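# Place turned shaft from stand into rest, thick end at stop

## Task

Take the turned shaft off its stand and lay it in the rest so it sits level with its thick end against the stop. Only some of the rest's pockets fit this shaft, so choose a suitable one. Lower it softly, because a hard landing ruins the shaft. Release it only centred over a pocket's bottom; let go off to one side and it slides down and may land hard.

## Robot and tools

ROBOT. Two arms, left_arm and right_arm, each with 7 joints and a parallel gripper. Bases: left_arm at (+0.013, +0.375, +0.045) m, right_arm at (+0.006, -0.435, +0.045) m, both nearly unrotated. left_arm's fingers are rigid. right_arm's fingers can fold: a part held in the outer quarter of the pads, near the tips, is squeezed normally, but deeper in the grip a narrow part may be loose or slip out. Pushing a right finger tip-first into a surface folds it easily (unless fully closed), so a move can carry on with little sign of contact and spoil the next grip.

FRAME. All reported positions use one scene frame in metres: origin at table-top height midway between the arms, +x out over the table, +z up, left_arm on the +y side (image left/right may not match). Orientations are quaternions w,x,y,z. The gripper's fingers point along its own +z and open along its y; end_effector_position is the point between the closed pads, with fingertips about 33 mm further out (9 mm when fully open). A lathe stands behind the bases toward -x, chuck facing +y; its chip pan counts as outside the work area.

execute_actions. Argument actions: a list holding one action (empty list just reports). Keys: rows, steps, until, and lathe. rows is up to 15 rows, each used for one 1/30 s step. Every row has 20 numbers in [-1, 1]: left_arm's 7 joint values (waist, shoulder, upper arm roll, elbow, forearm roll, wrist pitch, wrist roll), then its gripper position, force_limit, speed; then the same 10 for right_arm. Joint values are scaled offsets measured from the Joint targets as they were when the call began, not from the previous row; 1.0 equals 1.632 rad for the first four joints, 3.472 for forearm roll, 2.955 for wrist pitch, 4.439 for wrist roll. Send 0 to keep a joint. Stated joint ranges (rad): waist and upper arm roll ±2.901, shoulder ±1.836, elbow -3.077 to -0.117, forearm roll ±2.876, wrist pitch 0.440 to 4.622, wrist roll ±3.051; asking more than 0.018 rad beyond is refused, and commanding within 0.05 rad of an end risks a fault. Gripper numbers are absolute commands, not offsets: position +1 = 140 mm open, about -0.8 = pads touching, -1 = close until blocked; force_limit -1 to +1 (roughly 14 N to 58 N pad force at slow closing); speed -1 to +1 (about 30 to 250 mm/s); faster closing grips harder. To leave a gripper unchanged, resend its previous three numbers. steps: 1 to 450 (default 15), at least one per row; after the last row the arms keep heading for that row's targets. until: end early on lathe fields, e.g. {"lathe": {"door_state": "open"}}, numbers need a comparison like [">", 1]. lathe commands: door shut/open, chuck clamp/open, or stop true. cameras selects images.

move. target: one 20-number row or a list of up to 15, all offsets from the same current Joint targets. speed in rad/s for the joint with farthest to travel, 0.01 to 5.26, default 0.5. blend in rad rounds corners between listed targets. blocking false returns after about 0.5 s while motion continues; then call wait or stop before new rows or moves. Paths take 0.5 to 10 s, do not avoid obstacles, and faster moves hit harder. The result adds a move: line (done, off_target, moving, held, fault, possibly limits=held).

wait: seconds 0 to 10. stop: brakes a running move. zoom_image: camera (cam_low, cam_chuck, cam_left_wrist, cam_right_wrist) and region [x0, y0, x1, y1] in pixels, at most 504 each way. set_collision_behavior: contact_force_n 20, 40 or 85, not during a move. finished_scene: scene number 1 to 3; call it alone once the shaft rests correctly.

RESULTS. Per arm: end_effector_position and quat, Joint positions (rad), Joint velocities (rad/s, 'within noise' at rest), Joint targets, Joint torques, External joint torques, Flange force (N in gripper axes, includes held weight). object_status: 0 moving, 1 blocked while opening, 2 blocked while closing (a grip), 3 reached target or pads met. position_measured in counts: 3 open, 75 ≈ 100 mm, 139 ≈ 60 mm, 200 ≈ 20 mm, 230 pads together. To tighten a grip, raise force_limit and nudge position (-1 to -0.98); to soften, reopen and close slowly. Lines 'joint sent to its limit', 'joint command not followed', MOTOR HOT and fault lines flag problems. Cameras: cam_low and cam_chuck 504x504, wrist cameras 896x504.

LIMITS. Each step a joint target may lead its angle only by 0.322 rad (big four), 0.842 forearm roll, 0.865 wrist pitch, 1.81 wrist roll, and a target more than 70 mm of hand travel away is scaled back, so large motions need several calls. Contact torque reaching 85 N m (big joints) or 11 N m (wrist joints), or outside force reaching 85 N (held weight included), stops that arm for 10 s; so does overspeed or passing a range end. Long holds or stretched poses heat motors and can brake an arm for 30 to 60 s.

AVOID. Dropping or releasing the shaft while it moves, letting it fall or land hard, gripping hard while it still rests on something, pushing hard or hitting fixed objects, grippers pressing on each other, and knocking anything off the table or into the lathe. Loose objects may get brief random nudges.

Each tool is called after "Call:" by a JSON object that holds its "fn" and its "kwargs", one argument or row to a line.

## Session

Call:
{"fn": "execute_actions", "kwargs": {
  "actions": []
}}

Call:
{"fn": "zoom_image", "kwargs": {
  "camera": "cam_low",
  "region": [70, 220, 290, 320]
}}

Scene clock: 0.00 s.
left_arm: end_effector_position=(+0.3423, +0.0997, +0.3444) position_measured=3 object_status=3 end_effector_quat_wxyz=(+0.302, +0.075, +0.941, +0.135) | right_arm: end_effector_position=(+0.6268, -0.4947, +0.2190) position_measured=3 object_status=3 end_effector_quat_wxyz=(+0.164, -0.021, +0.938, +0.303)
Joint positions: left_arm=[-1.058 -0.561 -0.034 -2.566 0.723 1.989 0.316] | right_arm=[-0.289 0.236 -0.061 -2.024 0.882 2.129 0.615]
Joint velocities: within noise
Joint torques (N m): no reading
External joint torques (N m): no reading
Flange force (N): no reading
Joint targets: left_arm=[-1.058 -0.561 -0.034 -2.566 0.723 1.989 0.316] | right_arm=[-0.289 0.236 -0.061 -2.024 0.882 2.129 0.615]
Tool commands: left_gripper/position=+1.0 left_gripper/force_limit=+1.0 left_gripper/speed=+1.0 right_gripper/position=+1.0 right_gripper/force_limit=+1.0 right_gripper/speed=+1.0
lathe: door_state=shut chuck_state=open seat_state=open
camera_calibration:
cam_left_wrist: T_world_to_cam=[[0.0599, 0.954759, 0.291286, -0.205263], [0.553352, -0.274629, 0.786371, -0.431992], [0.830791, 0.11408, -0.544768, 0.0354171], [0, 0, 0, 1]] pos_world=[0.221915, 0.0732982, 0.418791]
cam_right_wrist: T_world_to_cam=[[-0.130148, 0.824273, 0.551032, 0.37822], [0.777783, -0.259798, 0.572328, -0.739853], [0.614911, 0.503071, -0.607293, 0.13796], [0, 0, 0, 1]] pos_world=[0.539837, -0.573372, 0.298809]

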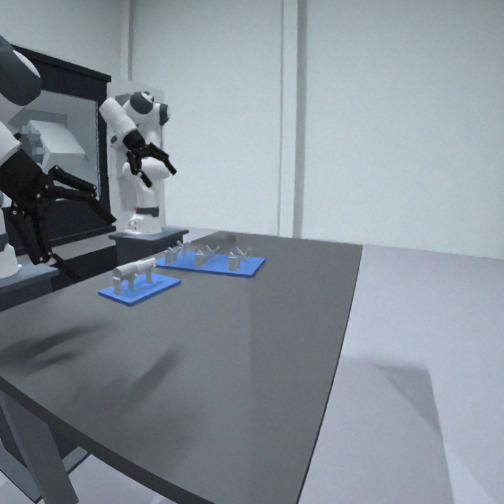

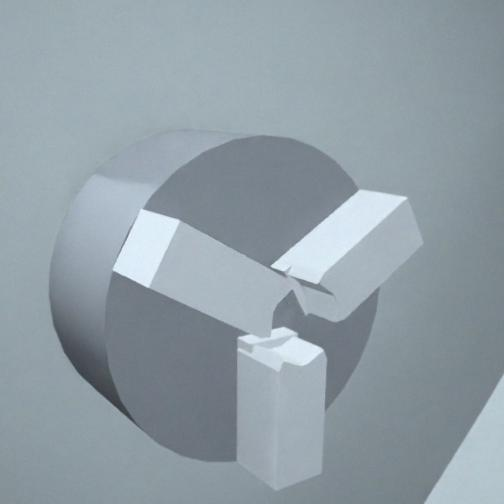

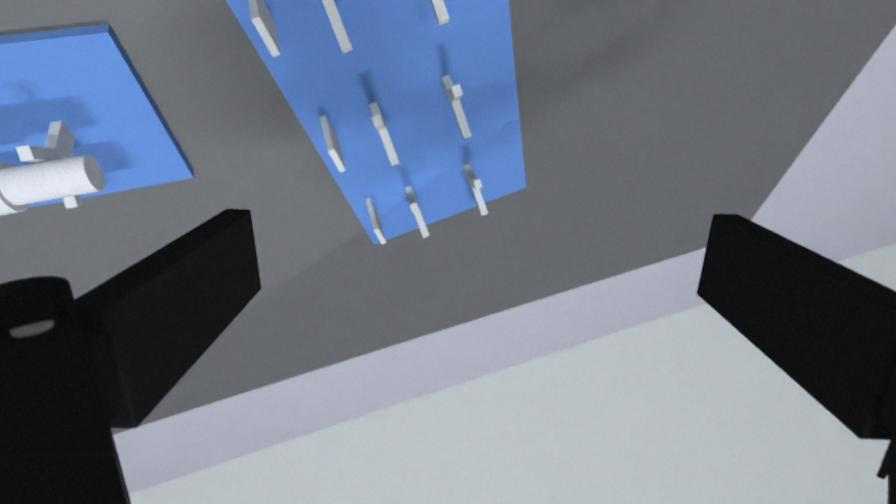

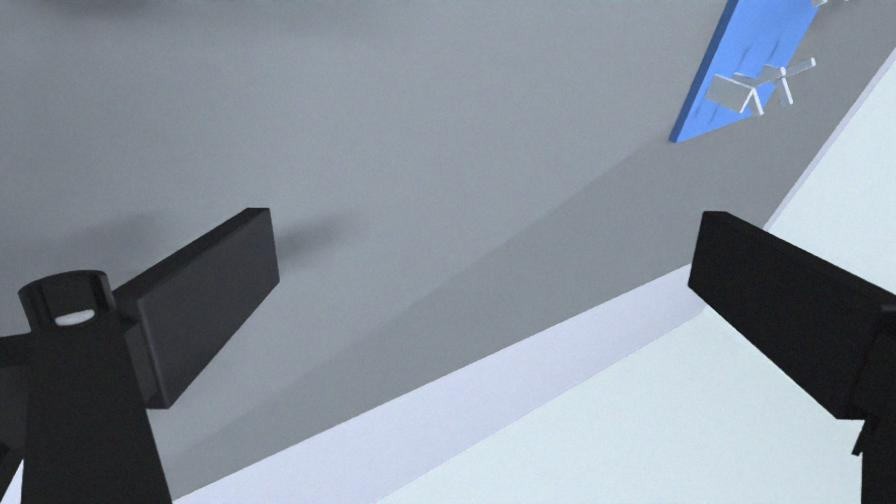

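Scaled by 2.291.

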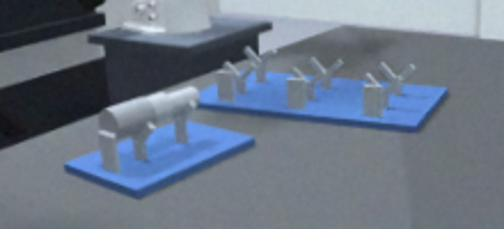

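Call:
{"fn": "zoom_image", "kwargs": {
  "camera": "cam_left_wrist",
  "region": [300, 60, 540, 260]
}}

Call:
{"fn": "zoom_image", "kwargs": {
  "camera": "cam_low",
  "region": [150, 230, 270, 290]
}}

Call:
{"fn": "zoom_image", "kwargs": {
  "camera": "cam_low",
  "region": [95, 250, 185, 310]
}}

Scaled by 2.100.

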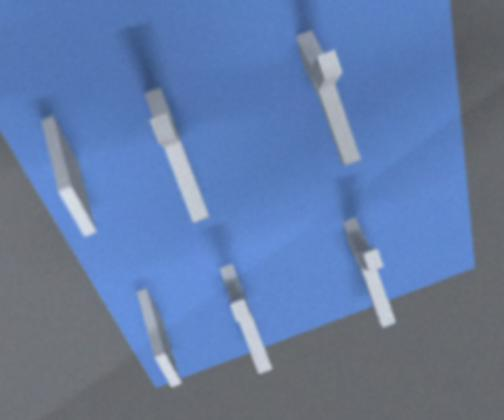

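Scaled by 4.200.

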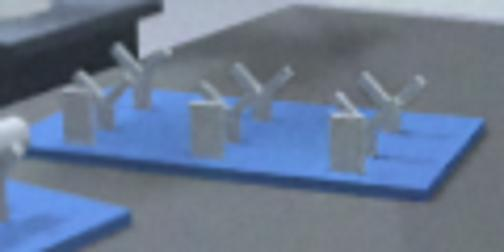

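Scaled by 5.600.

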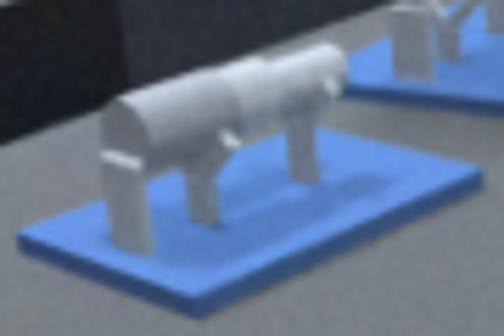

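Call:
{"fn": "move", "kwargs": {
  "target": [0.1403,0.7036,0.0208,0.7184,-0.2082,-0.0027,-0.2611,1,0.6,-1,-0.558,0,0,0,0,0,0,1,1,1],
  "speed": 0.9,
  "cameras": ["cam_left_wrist"]
}}

Call:
{"fn": "zoom_image", "kwargs": {
  "camera": "cam_low",
  "region": [150, 230, 230, 290]
}}

Scene clock: 17.70 s.
left_arm: end_effector_position=(+0.4901, -0.1598, +0.1988) position_measured=3 object_status=3 end_effector_quat_wxyz=(-0.002, +0.704, -0.710, +0.000) | right_arm: end_effector_position=(+0.3379, -0.9633, +0.2190) position_measured=3 object_status=3 end_effector_quat_wxyz=(+0.281, +0.395, +0.852, +0.200)
Joint positions: left_arm=[-0.829 0.589 0 -1.394 0.004 1.983 -0.837] | right_arm=[-1.201 0.236 -0.062 -2.024 0.882 2.129 0.615]
Joint velocities: left_arm=[-0.001 0.002 0.002 -0.001 0 0 -0.005] | right_arm=[within noise]
Joint torques (N m): left_arm=[0.13 -48.44 0.81 24.4 0.38 2.33 -0.23] | right_arm=[-0.25 -37.2 0.5 22.76 0.79 1.12 -0.02]
External joint torques (N m): left_arm=[0.09 2.23 0.27 -0.41 -0.37 -0.33 -0.23] | right_arm=[-0.47 1.62 0.51 -0.31 -0.05 -0.08 -0.07]
Flange force (N): left_arm=[5.0 -4.4 1.6] | right_arm=[-2.0 -3.1 2.0]
Joint targets: left_arm=[-0.829 0.587 0.000 -1.393 0.001 1.981 -0.843] | right_arm=[-1.200 0.236 -0.061 -2.024 0.882 2.129 0.615]
lathe: door_state=shut chuck_state=open seat_state=open
move: done
camera_calibration:
cam_left_wrist: T_world_to_cam=[[-0.999944, 0.00447975, -0.00957032, 0.503364], [0.000868898, 0.93748, 0.348037, 0.0810112], [0.0105311, 0.348009, -0.937432, 0.380277], [0, 0, 0, 1]] pos_world=[0.499261, -0.210541, 0.333106]
Images, in order (width x height): cam_left_wrist 896x504.

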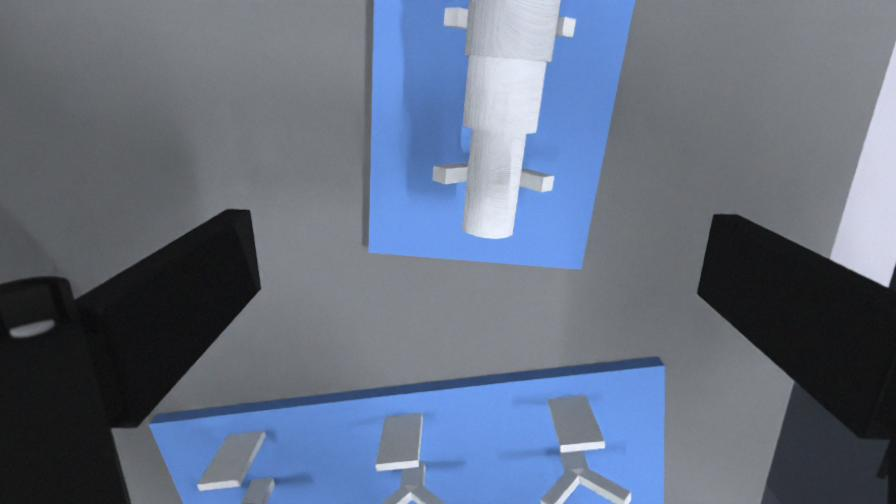

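This scene's latest camera images include none from cam_low. They are from: cam_left_wrist. cam_low's image comes with the result of a call that names it in "cameras".

Call:
{"fn": "move", "kwargs": {
  "target": [-0.0423,0.093,0,0.1071,0,-0.0082,0.005,1,0.6,-1,0,0,0,0,0,0,0,1,1,1],
  "speed": 0.4,
  "cameras": ["cam_left_wrist","cam_low"]
}}

Call:
{"fn": "zoom_image", "kwargs": {
  "camera": "cam_low",
  "region": [85, 220, 185, 320]
}}

Scene clock: 19.07 s.
left_arm: end_effector_position=(+0.4699, -0.2179, +0.1694) position_measured=3 object_status=3 end_effector_quat_wxyz=(-0.001, +0.674, -0.738, +0.001) | right_arm: end_effector_position=(+0.3379, -0.9633, +0.2190) position_measured=3 object_status=3 end_effector_quat_wxyz=(+0.281, +0.395, +0.852, +0.200)
Joint positions: left_arm=[-0.899 0.739 -0.002 -1.219 0.004 1.959 -0.826] | right_arm=[-1.201 0.236 -0.062 -2.024 0.882 2.129 0.615]
Joint velocities: left_arm=[0 0 -0.002 0.001 0.001 -0.003 0.005] | right_arm=[within noise]
Joint torques (N m): left_arm=[0.39 -51.79 0.99 24.49 0.46 2.23 0.2] | right_arm=[-0.21 -37.23 0.43 22.73 0.81 1.11 0.03]
External joint torques (N m): left_arm=[0.34 2.33 0.38 -0.38 -0.29 -0.44 0.2] | right_arm=[-0.28 1.46 0.57 -0.27 -0.02 -0.1 -0.02]
Flange force (N): left_arm=[5.9 -6.5 1.4] | right_arm=[-2.0 -2.6 1.9]
Joint targets: left_arm=[-0.898 0.739 0.000 -1.218 0.001 1.957 -0.820] | right_arm=[-1.200 0.236 -0.061 -2.024 0.882 2.129 0.615]
lathe: door_state=shut chuck_state=open seat_state=open
move: done
camera_calibration:
cam_left_wrist: T_world_to_cam=[[-0.996203, 0.0865505, -0.00945556, 0.499338], [0.0779259, 0.934792, 0.346542, 0.109277], [0.0388324, 0.34449, -0.937987, 0.359226], [0, 0, 0, 1]] pos_world=[0.474977, -0.269119, 0.303802]
Images, in order (width x height): cam_low 504x504, cam_left_wrist 896x504.

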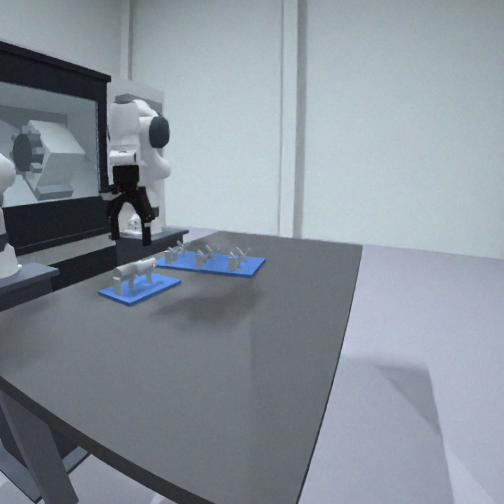

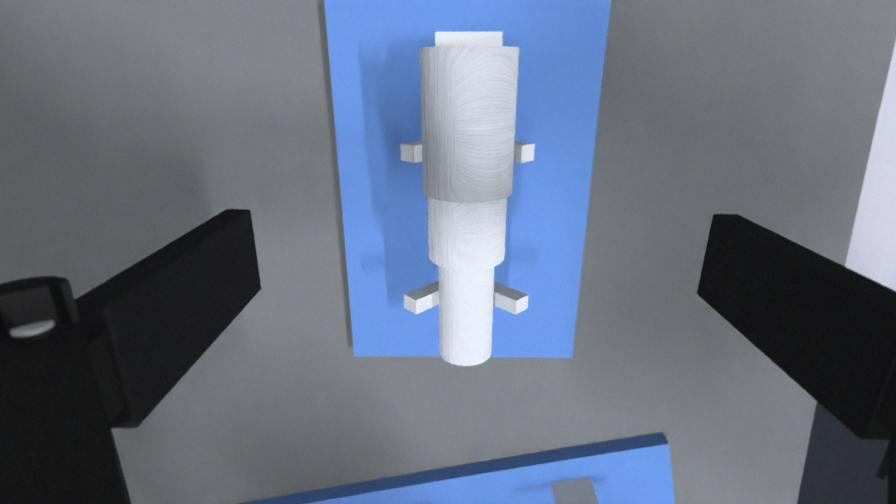

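Scaled by 5.040.

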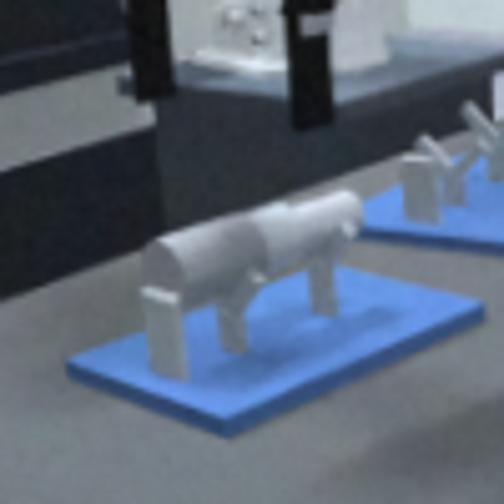

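Call:
{"fn": "move", "kwargs": {
  "target": [0.0031,0.04375,0,-0.0491,0,0.0513,0.0009,1,0.6,-1,0,0,0,0,0,0,0,1,1,1],
  "speed": 0.15,
  "cameras": ["cam_left_wrist","cam_low"]
}}

Call:
{"fn": "zoom_image", "kwargs": {
  "camera": "cam_low",
  "region": [85, 220, 185, 320]
}}

Scene clock: 21.30 s.
left_arm: end_effector_position=(+0.4701, -0.2129, +0.0918) position_measured=3 object_status=3 end_effector_quat_wxyz=(-0.001, +0.674, -0.739, -0.001) | right_arm: end_effector_position=(+0.3380, -0.9633, +0.2190) position_measured=3 object_status=3 end_effector_quat_wxyz=(+0.281, +0.395, +0.852, +0.200)
Joint positions: left_arm=[-0.895 0.811 -0.002 -1.298 0.004 2.106 -0.82] | right_arm=[-1.201 0.236 -0.062 -2.024 0.882 2.129 0.615]
Joint velocities: left_arm=[-0.001 -0.001 0.001 0 -0.001 0.004 0.004] | right_arm=[within noise]
Joint torques (N m): left_arm=[0.67 -52.47 1.1 23.56 0.4 2.92 0.13] | right_arm=[-0.2 -37.19 0.44 22.77 0.79 1.11 -0.03]
External joint torques (N m): left_arm=[0.83 2.25 0.59 -0.62 -0.29 0.28 0.13] | right_arm=[-0.16 1.44 0.68 -0.19 -0.04 -0.11 -0.08]
Flange force (N): left_arm=[1.8 -3.5 3.7] | right_arm=[-2.2 -2.6 2.1]
Joint targets: left_arm=[-0.893 0.811 0.000 -1.298 0.001 2.108 -0.816] | right_arm=[-1.200 0.236 -0.061 -2.024 0.882 2.129 0.615]
lathe: door_state=shut chuck_state=open seat_state=open
move: done
camera_calibration:
cam_left_wrist: T_world_to_cam=[[-0.996089, 0.0881177, -0.00649714, 0.498302], [0.0803171, 0.933648, 0.349072, 0.129898], [0.0368255, 0.347185, -0.937073, 0.286117], [0, 0, 0, 1]] pos_world=[0.475384, -0.264524, 0.226006]
Images, in order (width x height): cam_low 504x504, cam_left_wrist 896x504.

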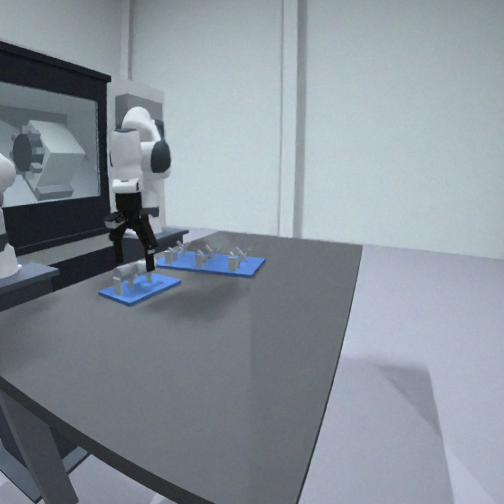

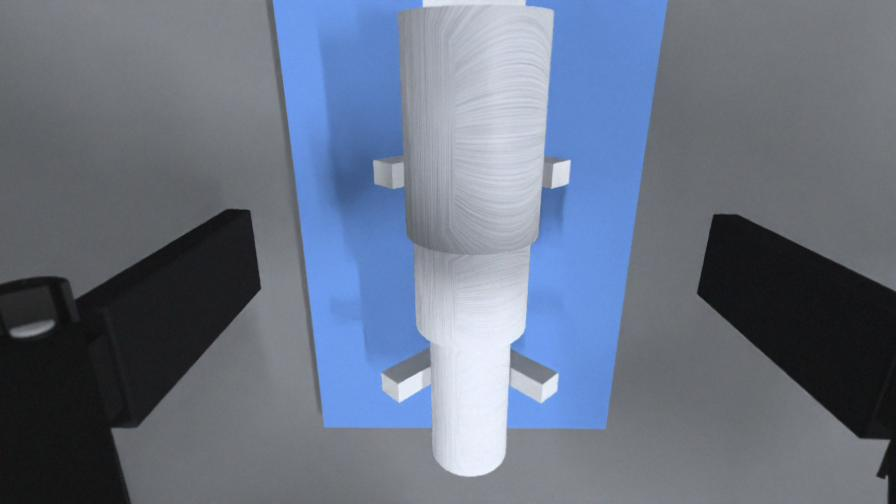

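Scaled by 5.040.

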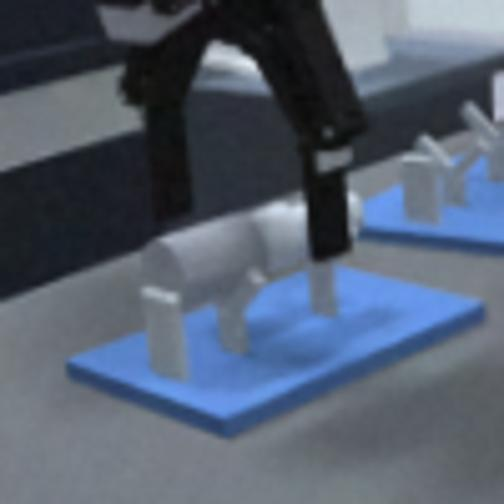

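Call:
{"fn": "move", "kwargs": {
  "target": [0.0020,0.0031,0,0.0055,0,-0.0013,0.0007,1,0.6,-1,0,0,0,0,0,0,0,1,1,1],
  "speed": 0.05,
  "cameras": []
}}

Call:
{"fn": "execute_actions", "kwargs": {
  "actions": [
    {"rows":[[0,0,0,0,0,0,0,-1,0.4,-1,0,0,0,0,0,0,0,1,1,1]],"steps":145}
  ],
  "cameras": ["cam_left_wrist","cam_low"]
}}

Call:
{"fn": "zoom_image", "kwargs": {
  "camera": "cam_low",
  "region": [85, 220, 185, 320]
}}

Scene clock: 22.27 s.
left_arm: end_effector_position=(+0.4737, -0.2134, +0.0931) position_measured=3 object_status=3 end_effector_quat_wxyz=(-0.001, +0.674, -0.739, +0.001) | right_arm: end_effector_position=(+0.3380, -0.9633, +0.2190) position_measured=3 object_status=3 end_effector_quat_wxyz=(+0.281, +0.395, +0.852, +0.200)
Joint positions: left_arm=[-0.891 0.813 -0.002 -1.291 0.004 2.106 -0.818] | right_arm=[-1.201 0.236 -0.062 -2.024 0.882 2.129 0.615]
Joint velocities: within noise
Joint torques (N m): left_arm=[0.7 -51.92 1.13 24.08 0.4 2.33 0.14] | right_arm=[-0.24 -37.16 0.42 22.74 0.8 1.13 -0.02]
External joint torques (N m): left_arm=[0.53 3.11 0.39 -0.22 -0.3 -0.33 0.14] | right_arm=[-0.35 1.59 0.52 -0.33 -0.04 -0.09 -0.07]
Flange force (N): left_arm=[7.9 -8.7 3.7] | right_arm=[-1.9 -2.9 2.1]
Joint targets: left_arm=[-0.890 0.816 0.000 -1.289 0.001 2.105 -0.813] | right_arm=[-1.200 0.236 -0.061 -2.024 0.882 2.129 0.615]
lathe: door_state=shut chuck_state=open seat_state=open
move: done
No camera images: "cameras" was empty.

Scene clock: 27.30 s.
left_arm: end_effector_position=(+0.4723, -0.2135, +0.0931) position_measured=169 object_status=2 end_effector_quat_wxyz=(+0.000, +0.674, -0.739, +0.000) | right_arm: end_effector_position=(+0.3380, -0.9633, +0.2190) position_measured=3 object_status=3 end_effector_quat_wxyz=(+0.281, +0.395, +0.852, +0.200)
Joint positions: left_arm=[-0.892 0.813 -0.002 -1.29 0.003 2.103 -0.817] | right_arm=[-1.201 0.236 -0.062 -2.024 0.882 2.129 0.615]
Joint velocities: within noise
Joint torques (N m): left_arm=[0.89 -51.48 1.64 23.52 0.81 2.85 0.15] | right_arm=[-0.27 -37.2 0.43 22.78 0.78 1.11 -0.02]
External joint torques (N m): left_arm=[0.94 3.37 1.06 -0.68 0.11 0.21 0.15] | right_arm=[-0.28 1.54 0.62 -0.24 -0.06 -0.11 -0.07]
Flange force (N): left_arm=[4.7 -6.6 5.0] | right_arm=[-2.2 -2.9 2.0]
Joint targets: left_arm=[-0.890 0.816 0.000 -1.289 0.001 2.105 -0.813] | right_arm=[-1.200 0.236 -0.061 -2.024 0.882 2.129 0.615]
lathe: door_state=shut chuck_state=open seat_state=open
camera_calibration:
cam_left_wrist: T_world_to_cam=[[-0.996068, 0.0883486, -0.00654208, 0.500582], [0.0806204, 0.934593, 0.346463, 0.130118], [0.0367237, 0.344573, -0.938041, 0.286987], [0, 0, 0, 1]] pos_world=[0.477584, -0.264721, 0.227399]
Images, in order (width x height): cam_low 504x504, cam_left_wrist 896x504.

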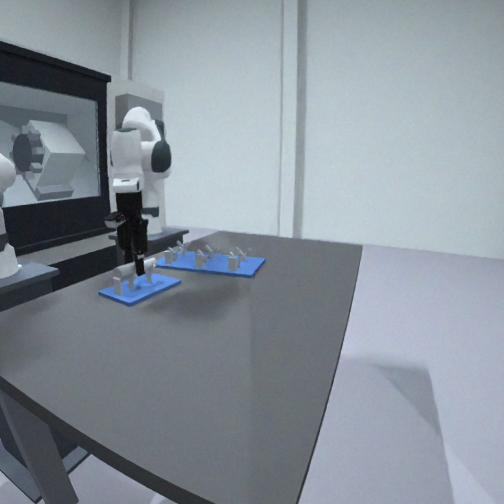

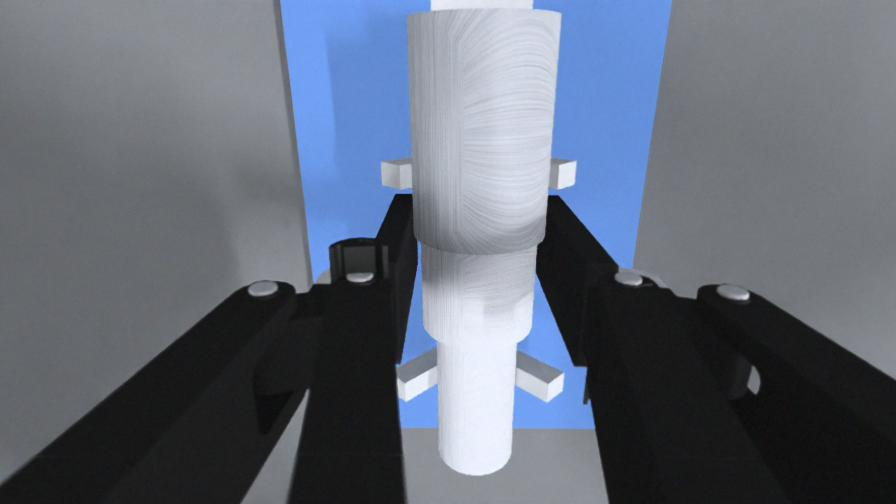

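Scaled by 5.040.

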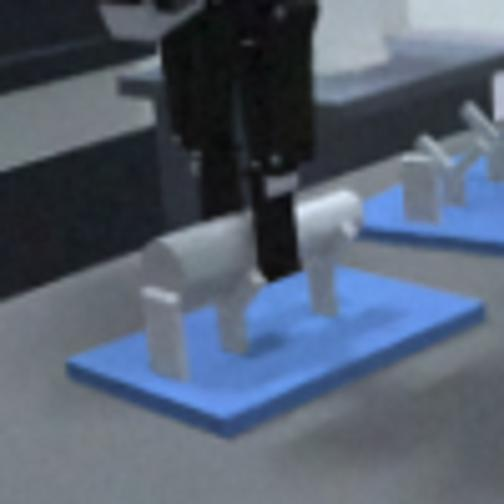

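Call:
{"fn": "move", "kwargs": {
  "target": [
    [0,-0.0539,0,0.0343,0,-0.0431,0,-1,0.4,-1,0,0,0,0,0,0,0,1,1,1],
    [0.1762,-0.5753,0,-0.6845,0,0.067,0.014,-1,0.4,-1,0,0,0,0,0,0,0,1,1,1]
  ],
  "speed": [0.12,0.5],
  "blend": [0.03,0],
  "cameras": ["cam_left_wrist","cam_low"]
}}

Call:
{"fn": "zoom_image", "kwargs": {
  "camera": "cam_low",
  "region": [150, 200, 270, 290]
}}

Scene clock: 31.83 s.
left_arm: end_effector_position=(+0.4021, +0.0982, +0.1927) position_measured=169 object_status=2 end_effector_quat_wxyz=(-0.001, +0.753, -0.658, +0.003) | right_arm: end_effector_position=(+0.3380, -0.9633, +0.2190) position_measured=3 object_status=3 end_effector_quat_wxyz=(+0.281, +0.395, +0.852, +0.200)
Joint positions: left_arm=[-0.604 -0.118 -0.001 -2.408 0.003 2.297 -0.756] | right_arm=[-1.201 0.236 -0.062 -2.024 0.882 2.129 0.615]
Joint velocities: left_arm=[-0.001 -0.001 0.001 -0.002 0 0.005 0.004] | right_arm=[within noise]
Joint torques (N m): left_arm=[0.66 -27.38 -0.2 23.57 0.54 3.18 0.08] | right_arm=[-0.22 -37.25 0.45 22.81 0.78 1.11 -0.01]
External joint torques (N m): left_arm=[0.5 -0.92 -0.26 0.79 -0.06 0.52 0.08] | right_arm=[-0.6 1.3 0.3 -0.1 -0.05 -0.06 -0.06]
Flange force (N): left_arm=[-0.4 0.0 -1.0] | right_arm=[-2.1 -3.0 1.4]
Joint targets: left_arm=[-0.602 -0.123 0.000 -2.407 0.001 2.303 -0.751] | right_arm=[-1.200 0.236 -0.061 -2.024 0.882 2.129 0.615]
lathe: door_state=shut chuck_state=open seat_state=open
move: done
camera_calibration:
cam_left_wrist: T_world_to_cam=[[-0.990235, -0.138839, -0.0125674, 0.424922], [-0.134698, 0.929667, 0.342893, -0.10228], [-0.0359233, 0.341238, -0.93929, 0.305425], [0, 0, 0, 1]] pos_world=[0.417968, 0.0498598, 0.327294]
Images, in order (width x height): cam_low 504x504, cam_left_wrist 896x504.

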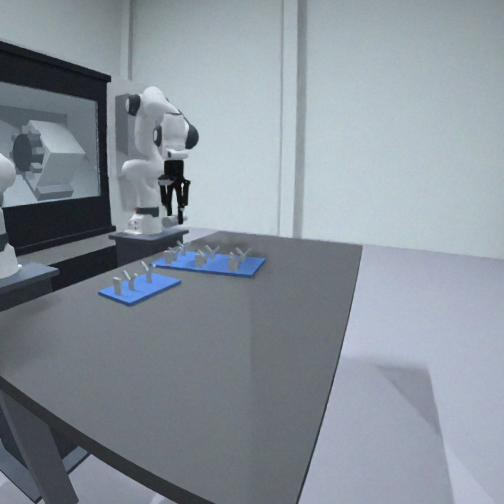

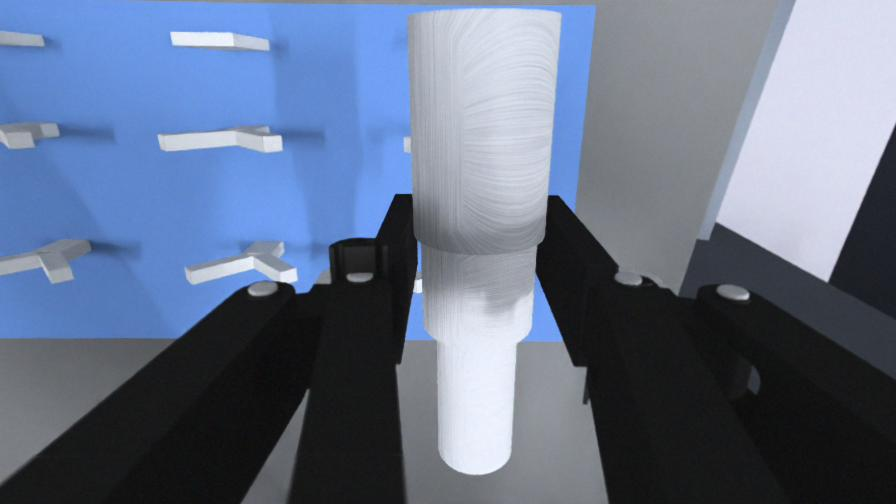

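Scaled by 4.200.

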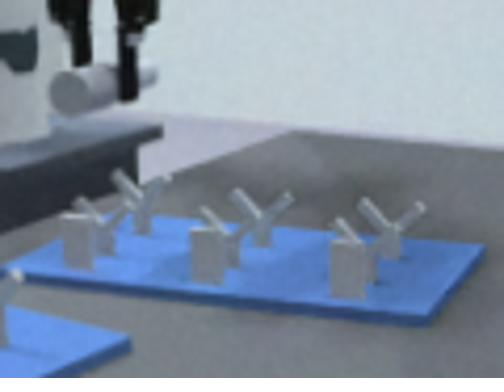

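Call:
{"fn": "zoom_image", "kwargs": {
  "camera": "cam_left_wrist",
  "region": [370, 0, 630, 310]
}}

Scaled by 1.626.

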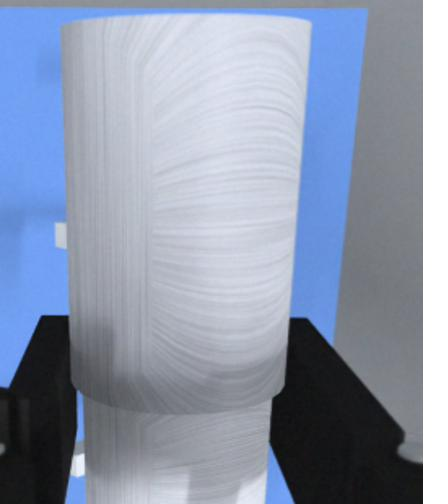

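Call:
{"fn": "move", "kwargs": {
  "target": [0.0102,0.0841,0,-0.0533,0,0.0760,0.0038,-1,0.4,-1,0,0,0,0,0,0,0,1,1,1],
  "speed": 0.15,
  "cameras": ["cam_left_wrist","cam_low"]
}}

Call:
{"fn": "zoom_image", "kwargs": {
  "camera": "cam_low",
  "region": [150, 210, 220, 280]
}}

Scene clock: 34.90 s.
left_arm: end_effector_position=(+0.4014, +0.1081, +0.1137) position_measured=169 object_status=2 end_effector_quat_wxyz=(-0.001, +0.753, -0.658, +0.005) | right_arm: end_effector_position=(+0.3380, -0.9633, +0.2190) position_measured=3 object_status=3 end_effector_quat_wxyz=(+0.281, +0.395, +0.852, +0.200)
Joint positions: left_arm=[-0.587 0.016 -0.001 -2.496 0.003 2.522 -0.739] | right_arm=[-1.201 0.236 -0.062 -2.024 0.882 2.129 0.615]
Joint velocities: left_arm=[0.001 -0.001 -0.001 0 0.001 0.004 0.002] | right_arm=[within noise]
Joint torques (N m): left_arm=[0.7 -28.71 0.02 21.17 0.41 3.23 0.17] | right_arm=[-0.29 -37.28 0.42 22.78 0.79 1.14 0]
External joint torques (N m): left_arm=[0.6 -0.18 -0.1 1.02 -0.05 0.56 0.18] | right_arm=[-0.48 1.61 0.45 -0.34 -0.05 -0.08 -0.05]
Flange force (N): left_arm=[1.0 -2.5 0.7] | right_arm=[-1.9 -3.0 1.9]
Joint targets: left_arm=[-0.586 0.014 0.000 -2.494 0.001 2.527 -0.734] | right_arm=[-1.200 0.236 -0.061 -2.024 0.882 2.129 0.615]
lathe: door_state=shut chuck_state=open seat_state=open
move: done
camera_calibration:
cam_left_wrist: T_world_to_cam=[[-0.990392, -0.137452, -0.0151833, 0.424793], [-0.134385, 0.930719, 0.34015, -0.0844165], [-0.0326228, 0.338922, -0.940249, 0.226881], [0, 0, 0, 1]] pos_world=[0.416769, 0.0600616, 0.248488]
Images, in order (width x height): cam_low 504x504, cam_left_wrist 896x504.

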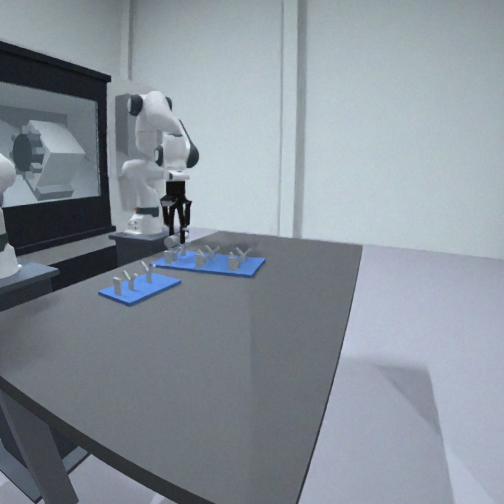

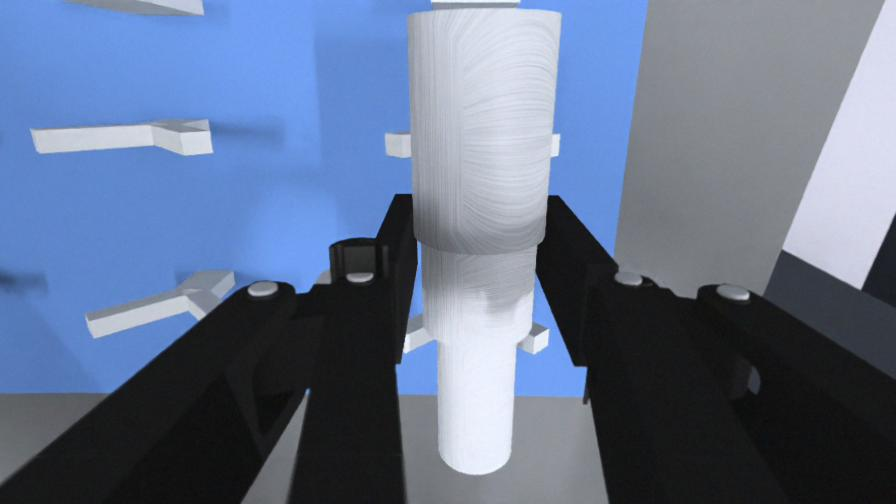

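Scaled by 7.200.

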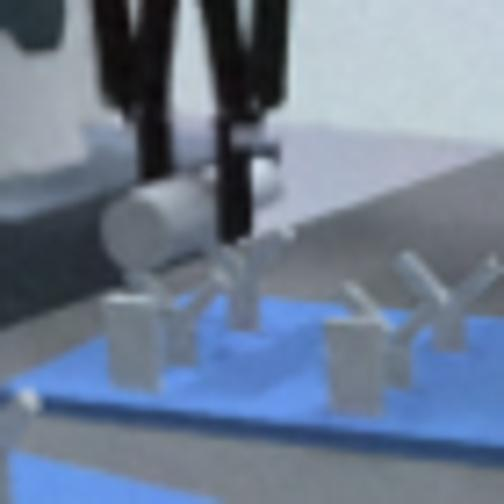

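Call:
{"fn": "zoom_image", "kwargs": {
  "camera": "cam_left_wrist",
  "region": [380, 0, 600, 60]
}}

Scaled by 2.291.

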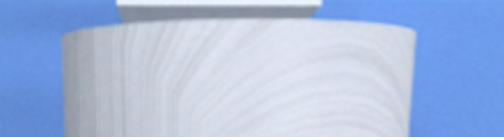

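Call:
{"fn": "move", "kwargs": {
  "target": [-0.0032,0.0253,0,0.0037,0,0.0119,-0.0012,-1,0.4,-1,0,0,0,0,0,0,0,1,1,1],
  "speed": 0.06,
  "cameras": ["cam_left_wrist"]
}}

Call:
{"fn": "zoom_image", "kwargs": {
  "camera": "cam_left_wrist",
  "region": [380, 0, 600, 60]
}}

Scene clock: 36.57 s.
left_arm: end_effector_position=(+0.4030, +0.1059, +0.0993) position_measured=169 object_status=2 end_effector_quat_wxyz=(-0.001, +0.752, -0.659, +0.004) | right_arm: end_effector_position=(+0.3380, -0.9633, +0.2190) position_measured=3 object_status=3 end_effector_quat_wxyz=(+0.281, +0.395, +0.852, +0.200)
Joint positions: left_arm=[-0.589 0.057 -0.001 -2.492 0.003 2.557 -0.738] | right_arm=[-1.201 0.236 -0.062 -2.024 0.882 2.129 0.615]
Joint velocities: left_arm=[0.001 -0.001 0 0 -0.003 0.003 0.002] | right_arm=[within noise]
Joint torques (N m): left_arm=[-0.54 -29.22 0.06 20.98 0.39 3.11 -0.05] | right_arm=[-0.21 -37.26 0.4 22.78 0.79 1.13 -0.03]
External joint torques (N m): left_arm=[-0.61 0.17 -0.06 1.4 -0.06 0.46 -0.05] | right_arm=[-0.24 1.51 0.57 -0.25 -0.04 -0.09 -0.08]
Flange force (N): left_arm=[3.7 -2.9 1.2] | right_arm=[-2.0 -2.8 2.1]
Joint targets: left_arm=[-0.591 0.055 0.000 -2.488 0.001 2.562 -0.740] | right_arm=[-1.200 0.236 -0.061 -2.024 0.882 2.129 0.615]
lathe: door_state=shut chuck_state=open seat_state=open
move: done
camera_calibration:
cam_left_wrist: T_world_to_cam=[[-0.9907, -0.135332, -0.0140857, 0.425598], [-0.131993, 0.930771, 0.340943, -0.0783159], [-0.0330299, 0.339632, -0.939978, 0.214147], [0, 0, 0, 1]] pos_world=[0.418376, 0.05776, 0.23399]
Images, in order (width x height): cam_left_wrist 896x504.

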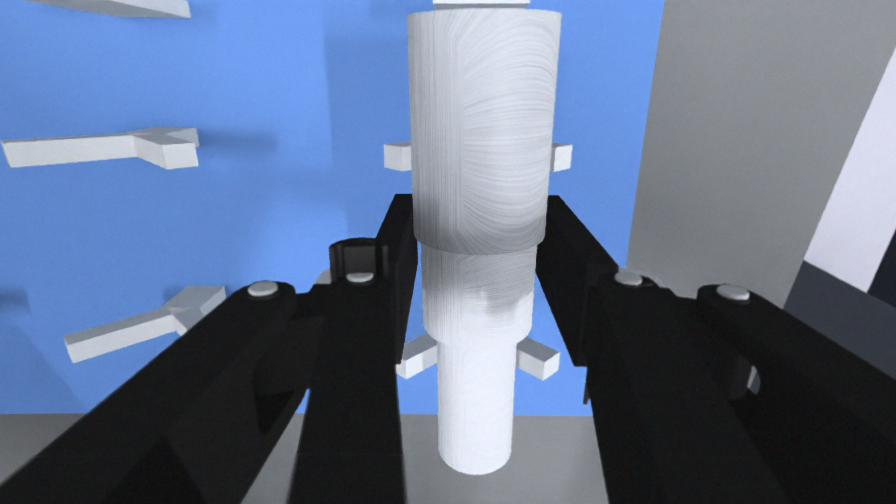

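Scaled by 2.291.

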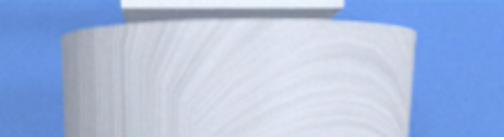

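Call:
{"fn": "move", "kwargs": {
  "target": [-0.0031,0.0085,0,0.0028,0,0.0031,0.0007,-1,0.4,-1,0,0,0,0,0,0,0,1,1,1],
  "speed": 0.03,
  "cameras": ["cam_left_wrist"]
}}

Call:
{"fn": "zoom_image", "kwargs": {
  "camera": "cam_left_wrist",
  "region": [380, 0, 600, 60]
}}

Scene clock: 37.57 s.
left_arm: end_effector_position=(+0.4029, +0.1030, +0.0952) position_measured=169 object_status=2 end_effector_quat_wxyz=(-0.001, +0.750, -0.661, +0.004) | right_arm: end_effector_position=(+0.3380, -0.9633, +0.2190) position_measured=3 object_status=3 end_effector_quat_wxyz=(+0.281, +0.395, +0.852, +0.200)
Joint positions: left_arm=[-0.594 0.07 -0.001 -2.487 0.003 2.566 -0.738] | right_arm=[-1.201 0.236 -0.062 -2.024 0.882 2.129 0.615]
Joint velocities: left_arm=[0 0.001 -0.001 0.002 0 0.005 0.001] | right_arm=[within noise]
Joint torques (N m): left_arm=[-0.55 -29.55 0.08 20.9 0.38 3.35 0.06] | right_arm=[-0.2 -37.25 0.39 22.78 0.8 1.15 -0.01]
External joint torques (N m): left_arm=[-0.51 0.21 0.06 1.39 -0.06 0.69 0.06] | right_arm=[-0.25 1.55 0.55 -0.31 -0.04 -0.08 -0.06]
Flange force (N): left_arm=[3.3 -3.1 2.0] | right_arm=[-1.9 -2.7 2.1]
Joint targets: left_arm=[-0.596 0.069 0.000 -2.483 0.001 2.571 -0.737] | right_arm=[-1.200 0.236 -0.061 -2.024 0.882 2.129 0.615]
lathe: door_state=shut chuck_state=open seat_state=open
move: done
camera_calibration:
cam_left_wrist: T_world_to_cam=[[-0.991387, -0.130244, -0.0137434, 0.42478], [-0.127087, 0.931351, 0.341223, -0.076308], [-0.0316425, 0.340031, -0.939882, 0.21068], [0, 0, 0, 1]] pos_world=[0.41809, 0.0547572, 0.22989]
Images, in order (width x height): cam_left_wrist 896x504.

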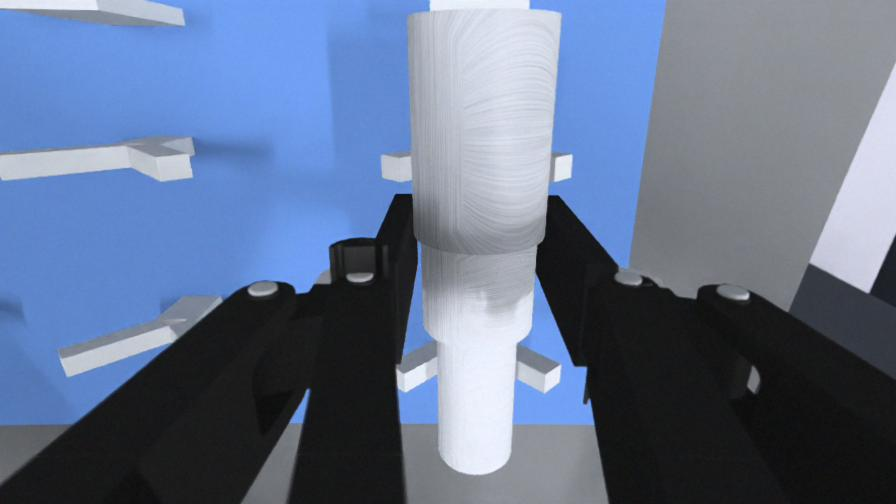

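Scaled by 2.291.

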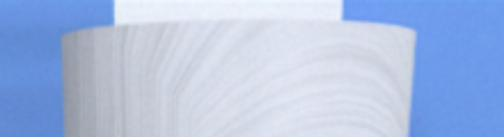

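Call:
{"fn": "move", "kwargs": {
  "target": [-0.0025,0.0039,0,0.0053,0,-0.0008,-0.0008,-1,0.4,-1,0,0,0,0,0,0,0,1,1,1],
  "speed": 0.02,
  "cameras": ["cam_left_wrist"]
}}

Scene clock: 39.07 s.
left_arm: end_effector_position=(+0.4041, +0.1011, +0.0948) position_measured=169 object_status=2 end_effector_quat_wxyz=(-0.001, +0.750, -0.662, +0.004) | right_arm: end_effector_position=(+0.3380, -0.9633, +0.2190) position_measured=3 object_status=3 end_effector_quat_wxyz=(+0.281, +0.395, +0.852, +0.200)
Joint positions: left_arm=[-0.596 0.076 0 -2.48 0.003 2.565 -0.738] | right_arm=[-1.201 0.236 -0.062 -2.024 0.882 2.129 0.615]
Joint velocities: left_arm=[0.001 0 0.001 0.001 0.001 -0.003 0] | right_arm=[within noise]
Joint torques (N m): left_arm=[-1.69 -29.5 -0.57 21.8 0.14 3.39 -0.06] | right_arm=[-0.22 -37.18 0.37 22.74 0.78 1.12 -0.06]
External joint torques (N m): left_arm=[-1.79 0.52 -0.74 2.23 -0.29 0.71 -0.06] | right_arm=[-0.43 1.58 0.39 -0.3 -0.06 -0.08 -0.1]
Flange force (N): left_arm=[7.5 -4.0 2.5] | right_arm=[-1.9 -3.1 1.9]
Joint targets: left_arm=[-0.600 0.075 0.000 -2.474 0.001 2.569 -0.740] | right_arm=[-1.200 0.236 -0.061 -2.024 0.882 2.129 0.615]
lathe: door_state=shut chuck_state=open seat_state=open
move: done
camera_calibration:
cam_left_wrist: T_world_to_cam=[[-0.991629, -0.128412, -0.013518, 0.425675], [-0.125283, 0.931528, 0.341407, -0.0750561], [-0.0312483, 0.340243, -0.939818, 0.210798], [0, 0, 0, 1]] pos_world=[0.419296, 0.0528562, 0.22949]
Images, in order (width x height): cam_left_wrist 896x504.

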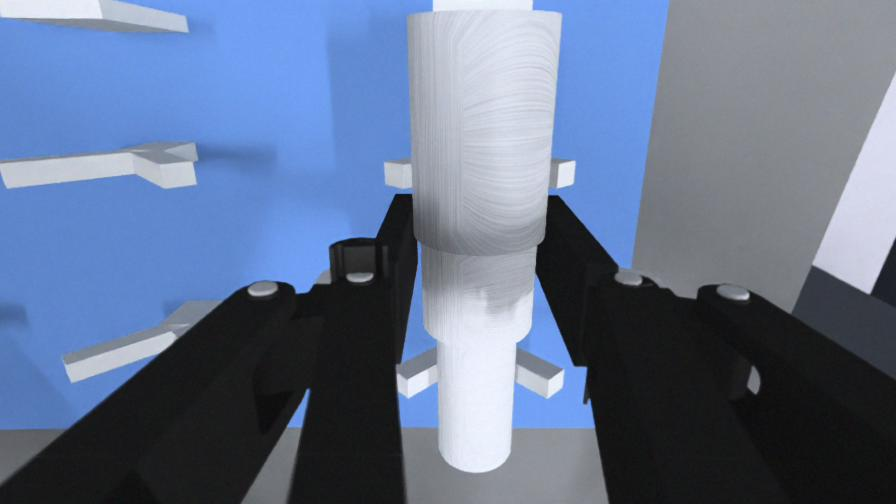

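Call:
{"fn": "move", "kwargs": {
  "target": [-0.0021,0.002,0,0.0027,0,-0.0004,-0.0006,-1,0.4,-1,0,0,0,0,0,0,0,1,1,1],
  "speed": 0.02,
  "cameras": ["cam_left_wrist"]
}}

Scene clock: 39.87 s.
left_arm: end_effector_position=(+0.4041, +0.1012, +0.0944) position_measured=169 object_status=2 end_effector_quat_wxyz=(-0.001, +0.750, -0.661, +0.002) | right_arm: end_effector_position=(+0.3380, -0.9633, +0.2190) position_measured=3 object_status=3 end_effector_quat_wxyz=(+0.281, +0.395, +0.852, +0.200)
Joint positions: left_arm=[-0.598 0.079 0.002 -2.476 0.003 2.56 -0.738] | right_arm=[-1.201 0.236 -0.062 -2.024 0.882 2.129 0.615]
Joint velocities: within noise
Joint torques (N m): left_arm=[-2.65 -29.26 -1.7 22.02 -0.07 3.64 -0.18] | right_arm=[-0.28 -37.19 0.38 22.75 0.79 1.12 -0.04]
External joint torques (N m): left_arm=[-2.48 0.87 -1.61 2.42 -0.52 0.97 -0.18] | right_arm=[-0.25 1.44 0.61 -0.19 -0.05 -0.09 -0.09]
Flange force (N): left_arm=[9.7 -3.7 3.9] | right_arm=[-2.1 -2.7 2.0]
Joint targets: left_arm=[-0.603 0.079 0.000 -2.470 0.001 2.568 -0.743] | right_arm=[-1.200 0.236 -0.061 -2.024 0.882 2.129 0.615]
lathe: door_state=shut chuck_state=open seat_state=open
move: done
camera_calibration:
cam_left_wrist: T_world_to_cam=[[-0.991632, -0.128617, -0.0111303, 0.425507], [-0.124581, 0.930769, 0.343727, -0.0754343], [-0.0338494, 0.342237, -0.939004, 0.211213], [0, 0, 0, 1]] pos_world=[0.419698, 0.0526542, 0.228995]
Images, in order (width x height): cam_left_wrist 896x504.

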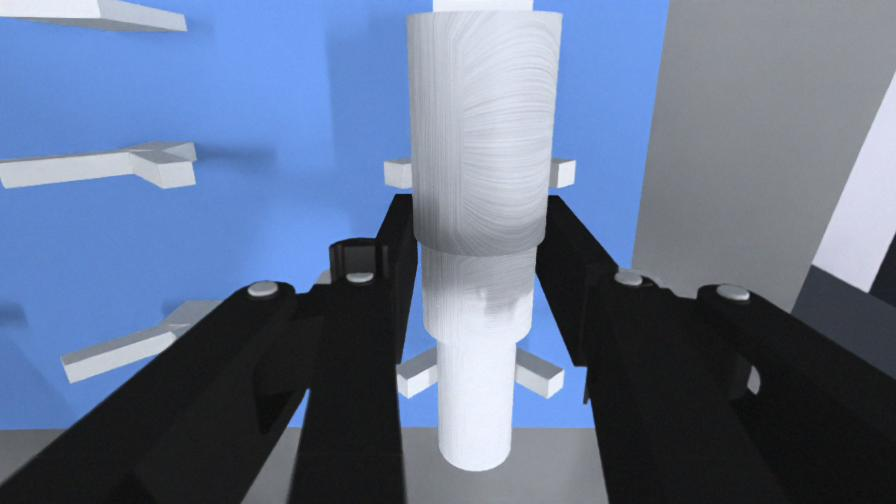

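Call:
{"fn": "move", "kwargs": {
  "target": [0.0025,0.0035,0,-0.0017,0,0.0029,0.0008,-1,0.4,-1,0,0,0,0,0,0,0,1,1,1],
  "speed": 0.015,
  "cameras": ["cam_left_wrist"]
}}

Scene clock: 40.90 s.
left_arm: end_effector_position=(+0.4045, +0.1007, +0.0923) position_measured=169 object_status=2 end_effector_quat_wxyz=(-0.001, +0.750, -0.662, +0.003) | right_arm: end_effector_position=(+0.3380, -0.9633, +0.2190) position_measured=3 object_status=3 end_effector_quat_wxyz=(+0.281, +0.395, +0.852, +0.200)
Joint positions: left_arm=[-0.598 0.085 0.001 -2.476 0.003 2.567 -0.739] | right_arm=[-1.201 0.236 -0.062 -2.024 0.882 2.129 0.615]
Joint velocities: within noise
Joint torques (N m): left_arm=[-0.26 -28.49 -0.29 20.59 0.29 3.94 0] | right_arm=[-0.19 -37.24 0.43 22.78 0.78 1.12 -0.02]
External joint torques (N m): left_arm=[-0.27 1.82 -0.38 1.06 -0.15 1.26 0] | right_arm=[-0.21 1.48 0.61 -0.25 -0.05 -0.11 -0.06]
Flange force (N): left_arm=[5.0 -4.5 7.4] | right_arm=[-2.0 -2.6 2.0]
Joint targets: left_arm=[-0.599 0.084 0.000 -2.473 0.001 2.577 -0.739] | right_arm=[-1.200 0.236 -0.061 -2.024 0.882 2.129 0.615]
lathe: door_state=shut chuck_state=open seat_state=open
move: done
camera_calibration:
cam_left_wrist: T_world_to_cam=[[-0.991658, -0.128354, -0.0117927, 0.425765], [-0.124586, 0.931032, 0.343012, -0.0740715], [-0.0330478, 0.34162, -0.939257, 0.209171], [0, 0, 0, 1]] pos_world=[0.419898, 0.0521547, 0.226894]
Images, in order (width x height): cam_left_wrist 896x504.

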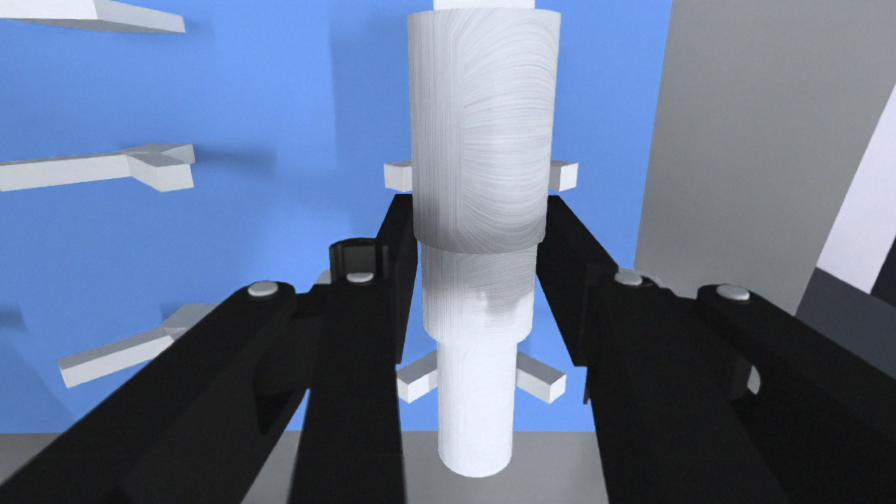

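Call:
{"fn": "move", "kwargs": {
  "target": [0,0.0022,0,-0.0002,0,0.0014,0,-1,0.4,-1,0,0,0,0,0,0,0,1,1,1],
  "speed": 0.015,
  "cameras": ["cam_left_wrist"]
}}

Scene clock: 41.70 s.
left_arm: end_effector_position=(+0.4045, +0.1007, +0.0923) position_measured=169 object_status=2 end_effector_quat_wxyz=(-0.001, +0.750, -0.662, +0.003) | right_arm: end_effector_position=(+0.3380, -0.9633, +0.2190) position_measured=3 object_status=3 end_effector_quat_wxyz=(+0.281, +0.395, +0.852, +0.200)
Joint positions: left_arm=[-0.598 0.085 0.001 -2.476 0.003 2.567 -0.739] | right_arm=[-1.201 0.236 -0.062 -2.024 0.882 2.129 0.615]
Joint velocities: within noise
Joint torques (N m): left_arm=[-0.25 -27.56 -0.33 21.02 0.31 4.54 -0.01] | right_arm=[-0.24 -37.18 0.41 22.79 0.79 1.12 -0.04]
External joint torques (N m): left_arm=[-0.27 2.75 -0.43 1.47 -0.13 1.86 -0.01] | right_arm=[-0.32 1.74 0.54 -0.37 -0.05 -0.1 -0.09]
Flange force (N): left_arm=[7.1 -6.7 11.1] | right_arm=[-2.1 -3.1 2.3]
Joint targets: left_arm=[-0.599 0.088 0.000 -2.473 0.001 2.581 -0.739] | right_arm=[-1.200 0.236 -0.061 -2.024 0.882 2.129 0.615]
lathe: door_state=shut chuck_state=open seat_state=open
move: off_target (left_arm); left_arm: the wrist pitch is farthest, 0.014 rad from its target
camera_calibration:
cam_left_wrist: T_world_to_cam=[[-0.991662, -0.12832, -0.0118857, 0.425786], [-0.124586, 0.931036, 0.343001, -0.074069], [-0.0329479, 0.341621, -0.93926, 0.20913], [0, 0, 0, 1]] pos_world=[0.419898, 0.0521547, 0.226894]
Images, in order (width x height): cam_left_wrist 896x504.

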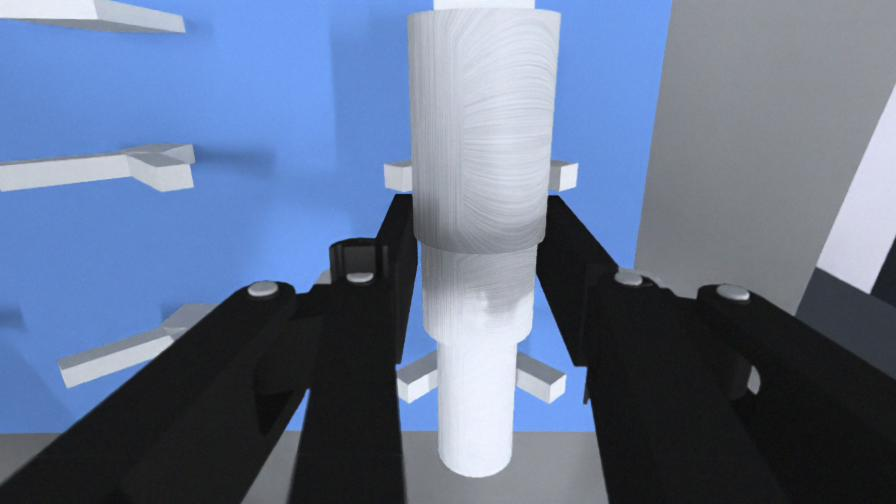

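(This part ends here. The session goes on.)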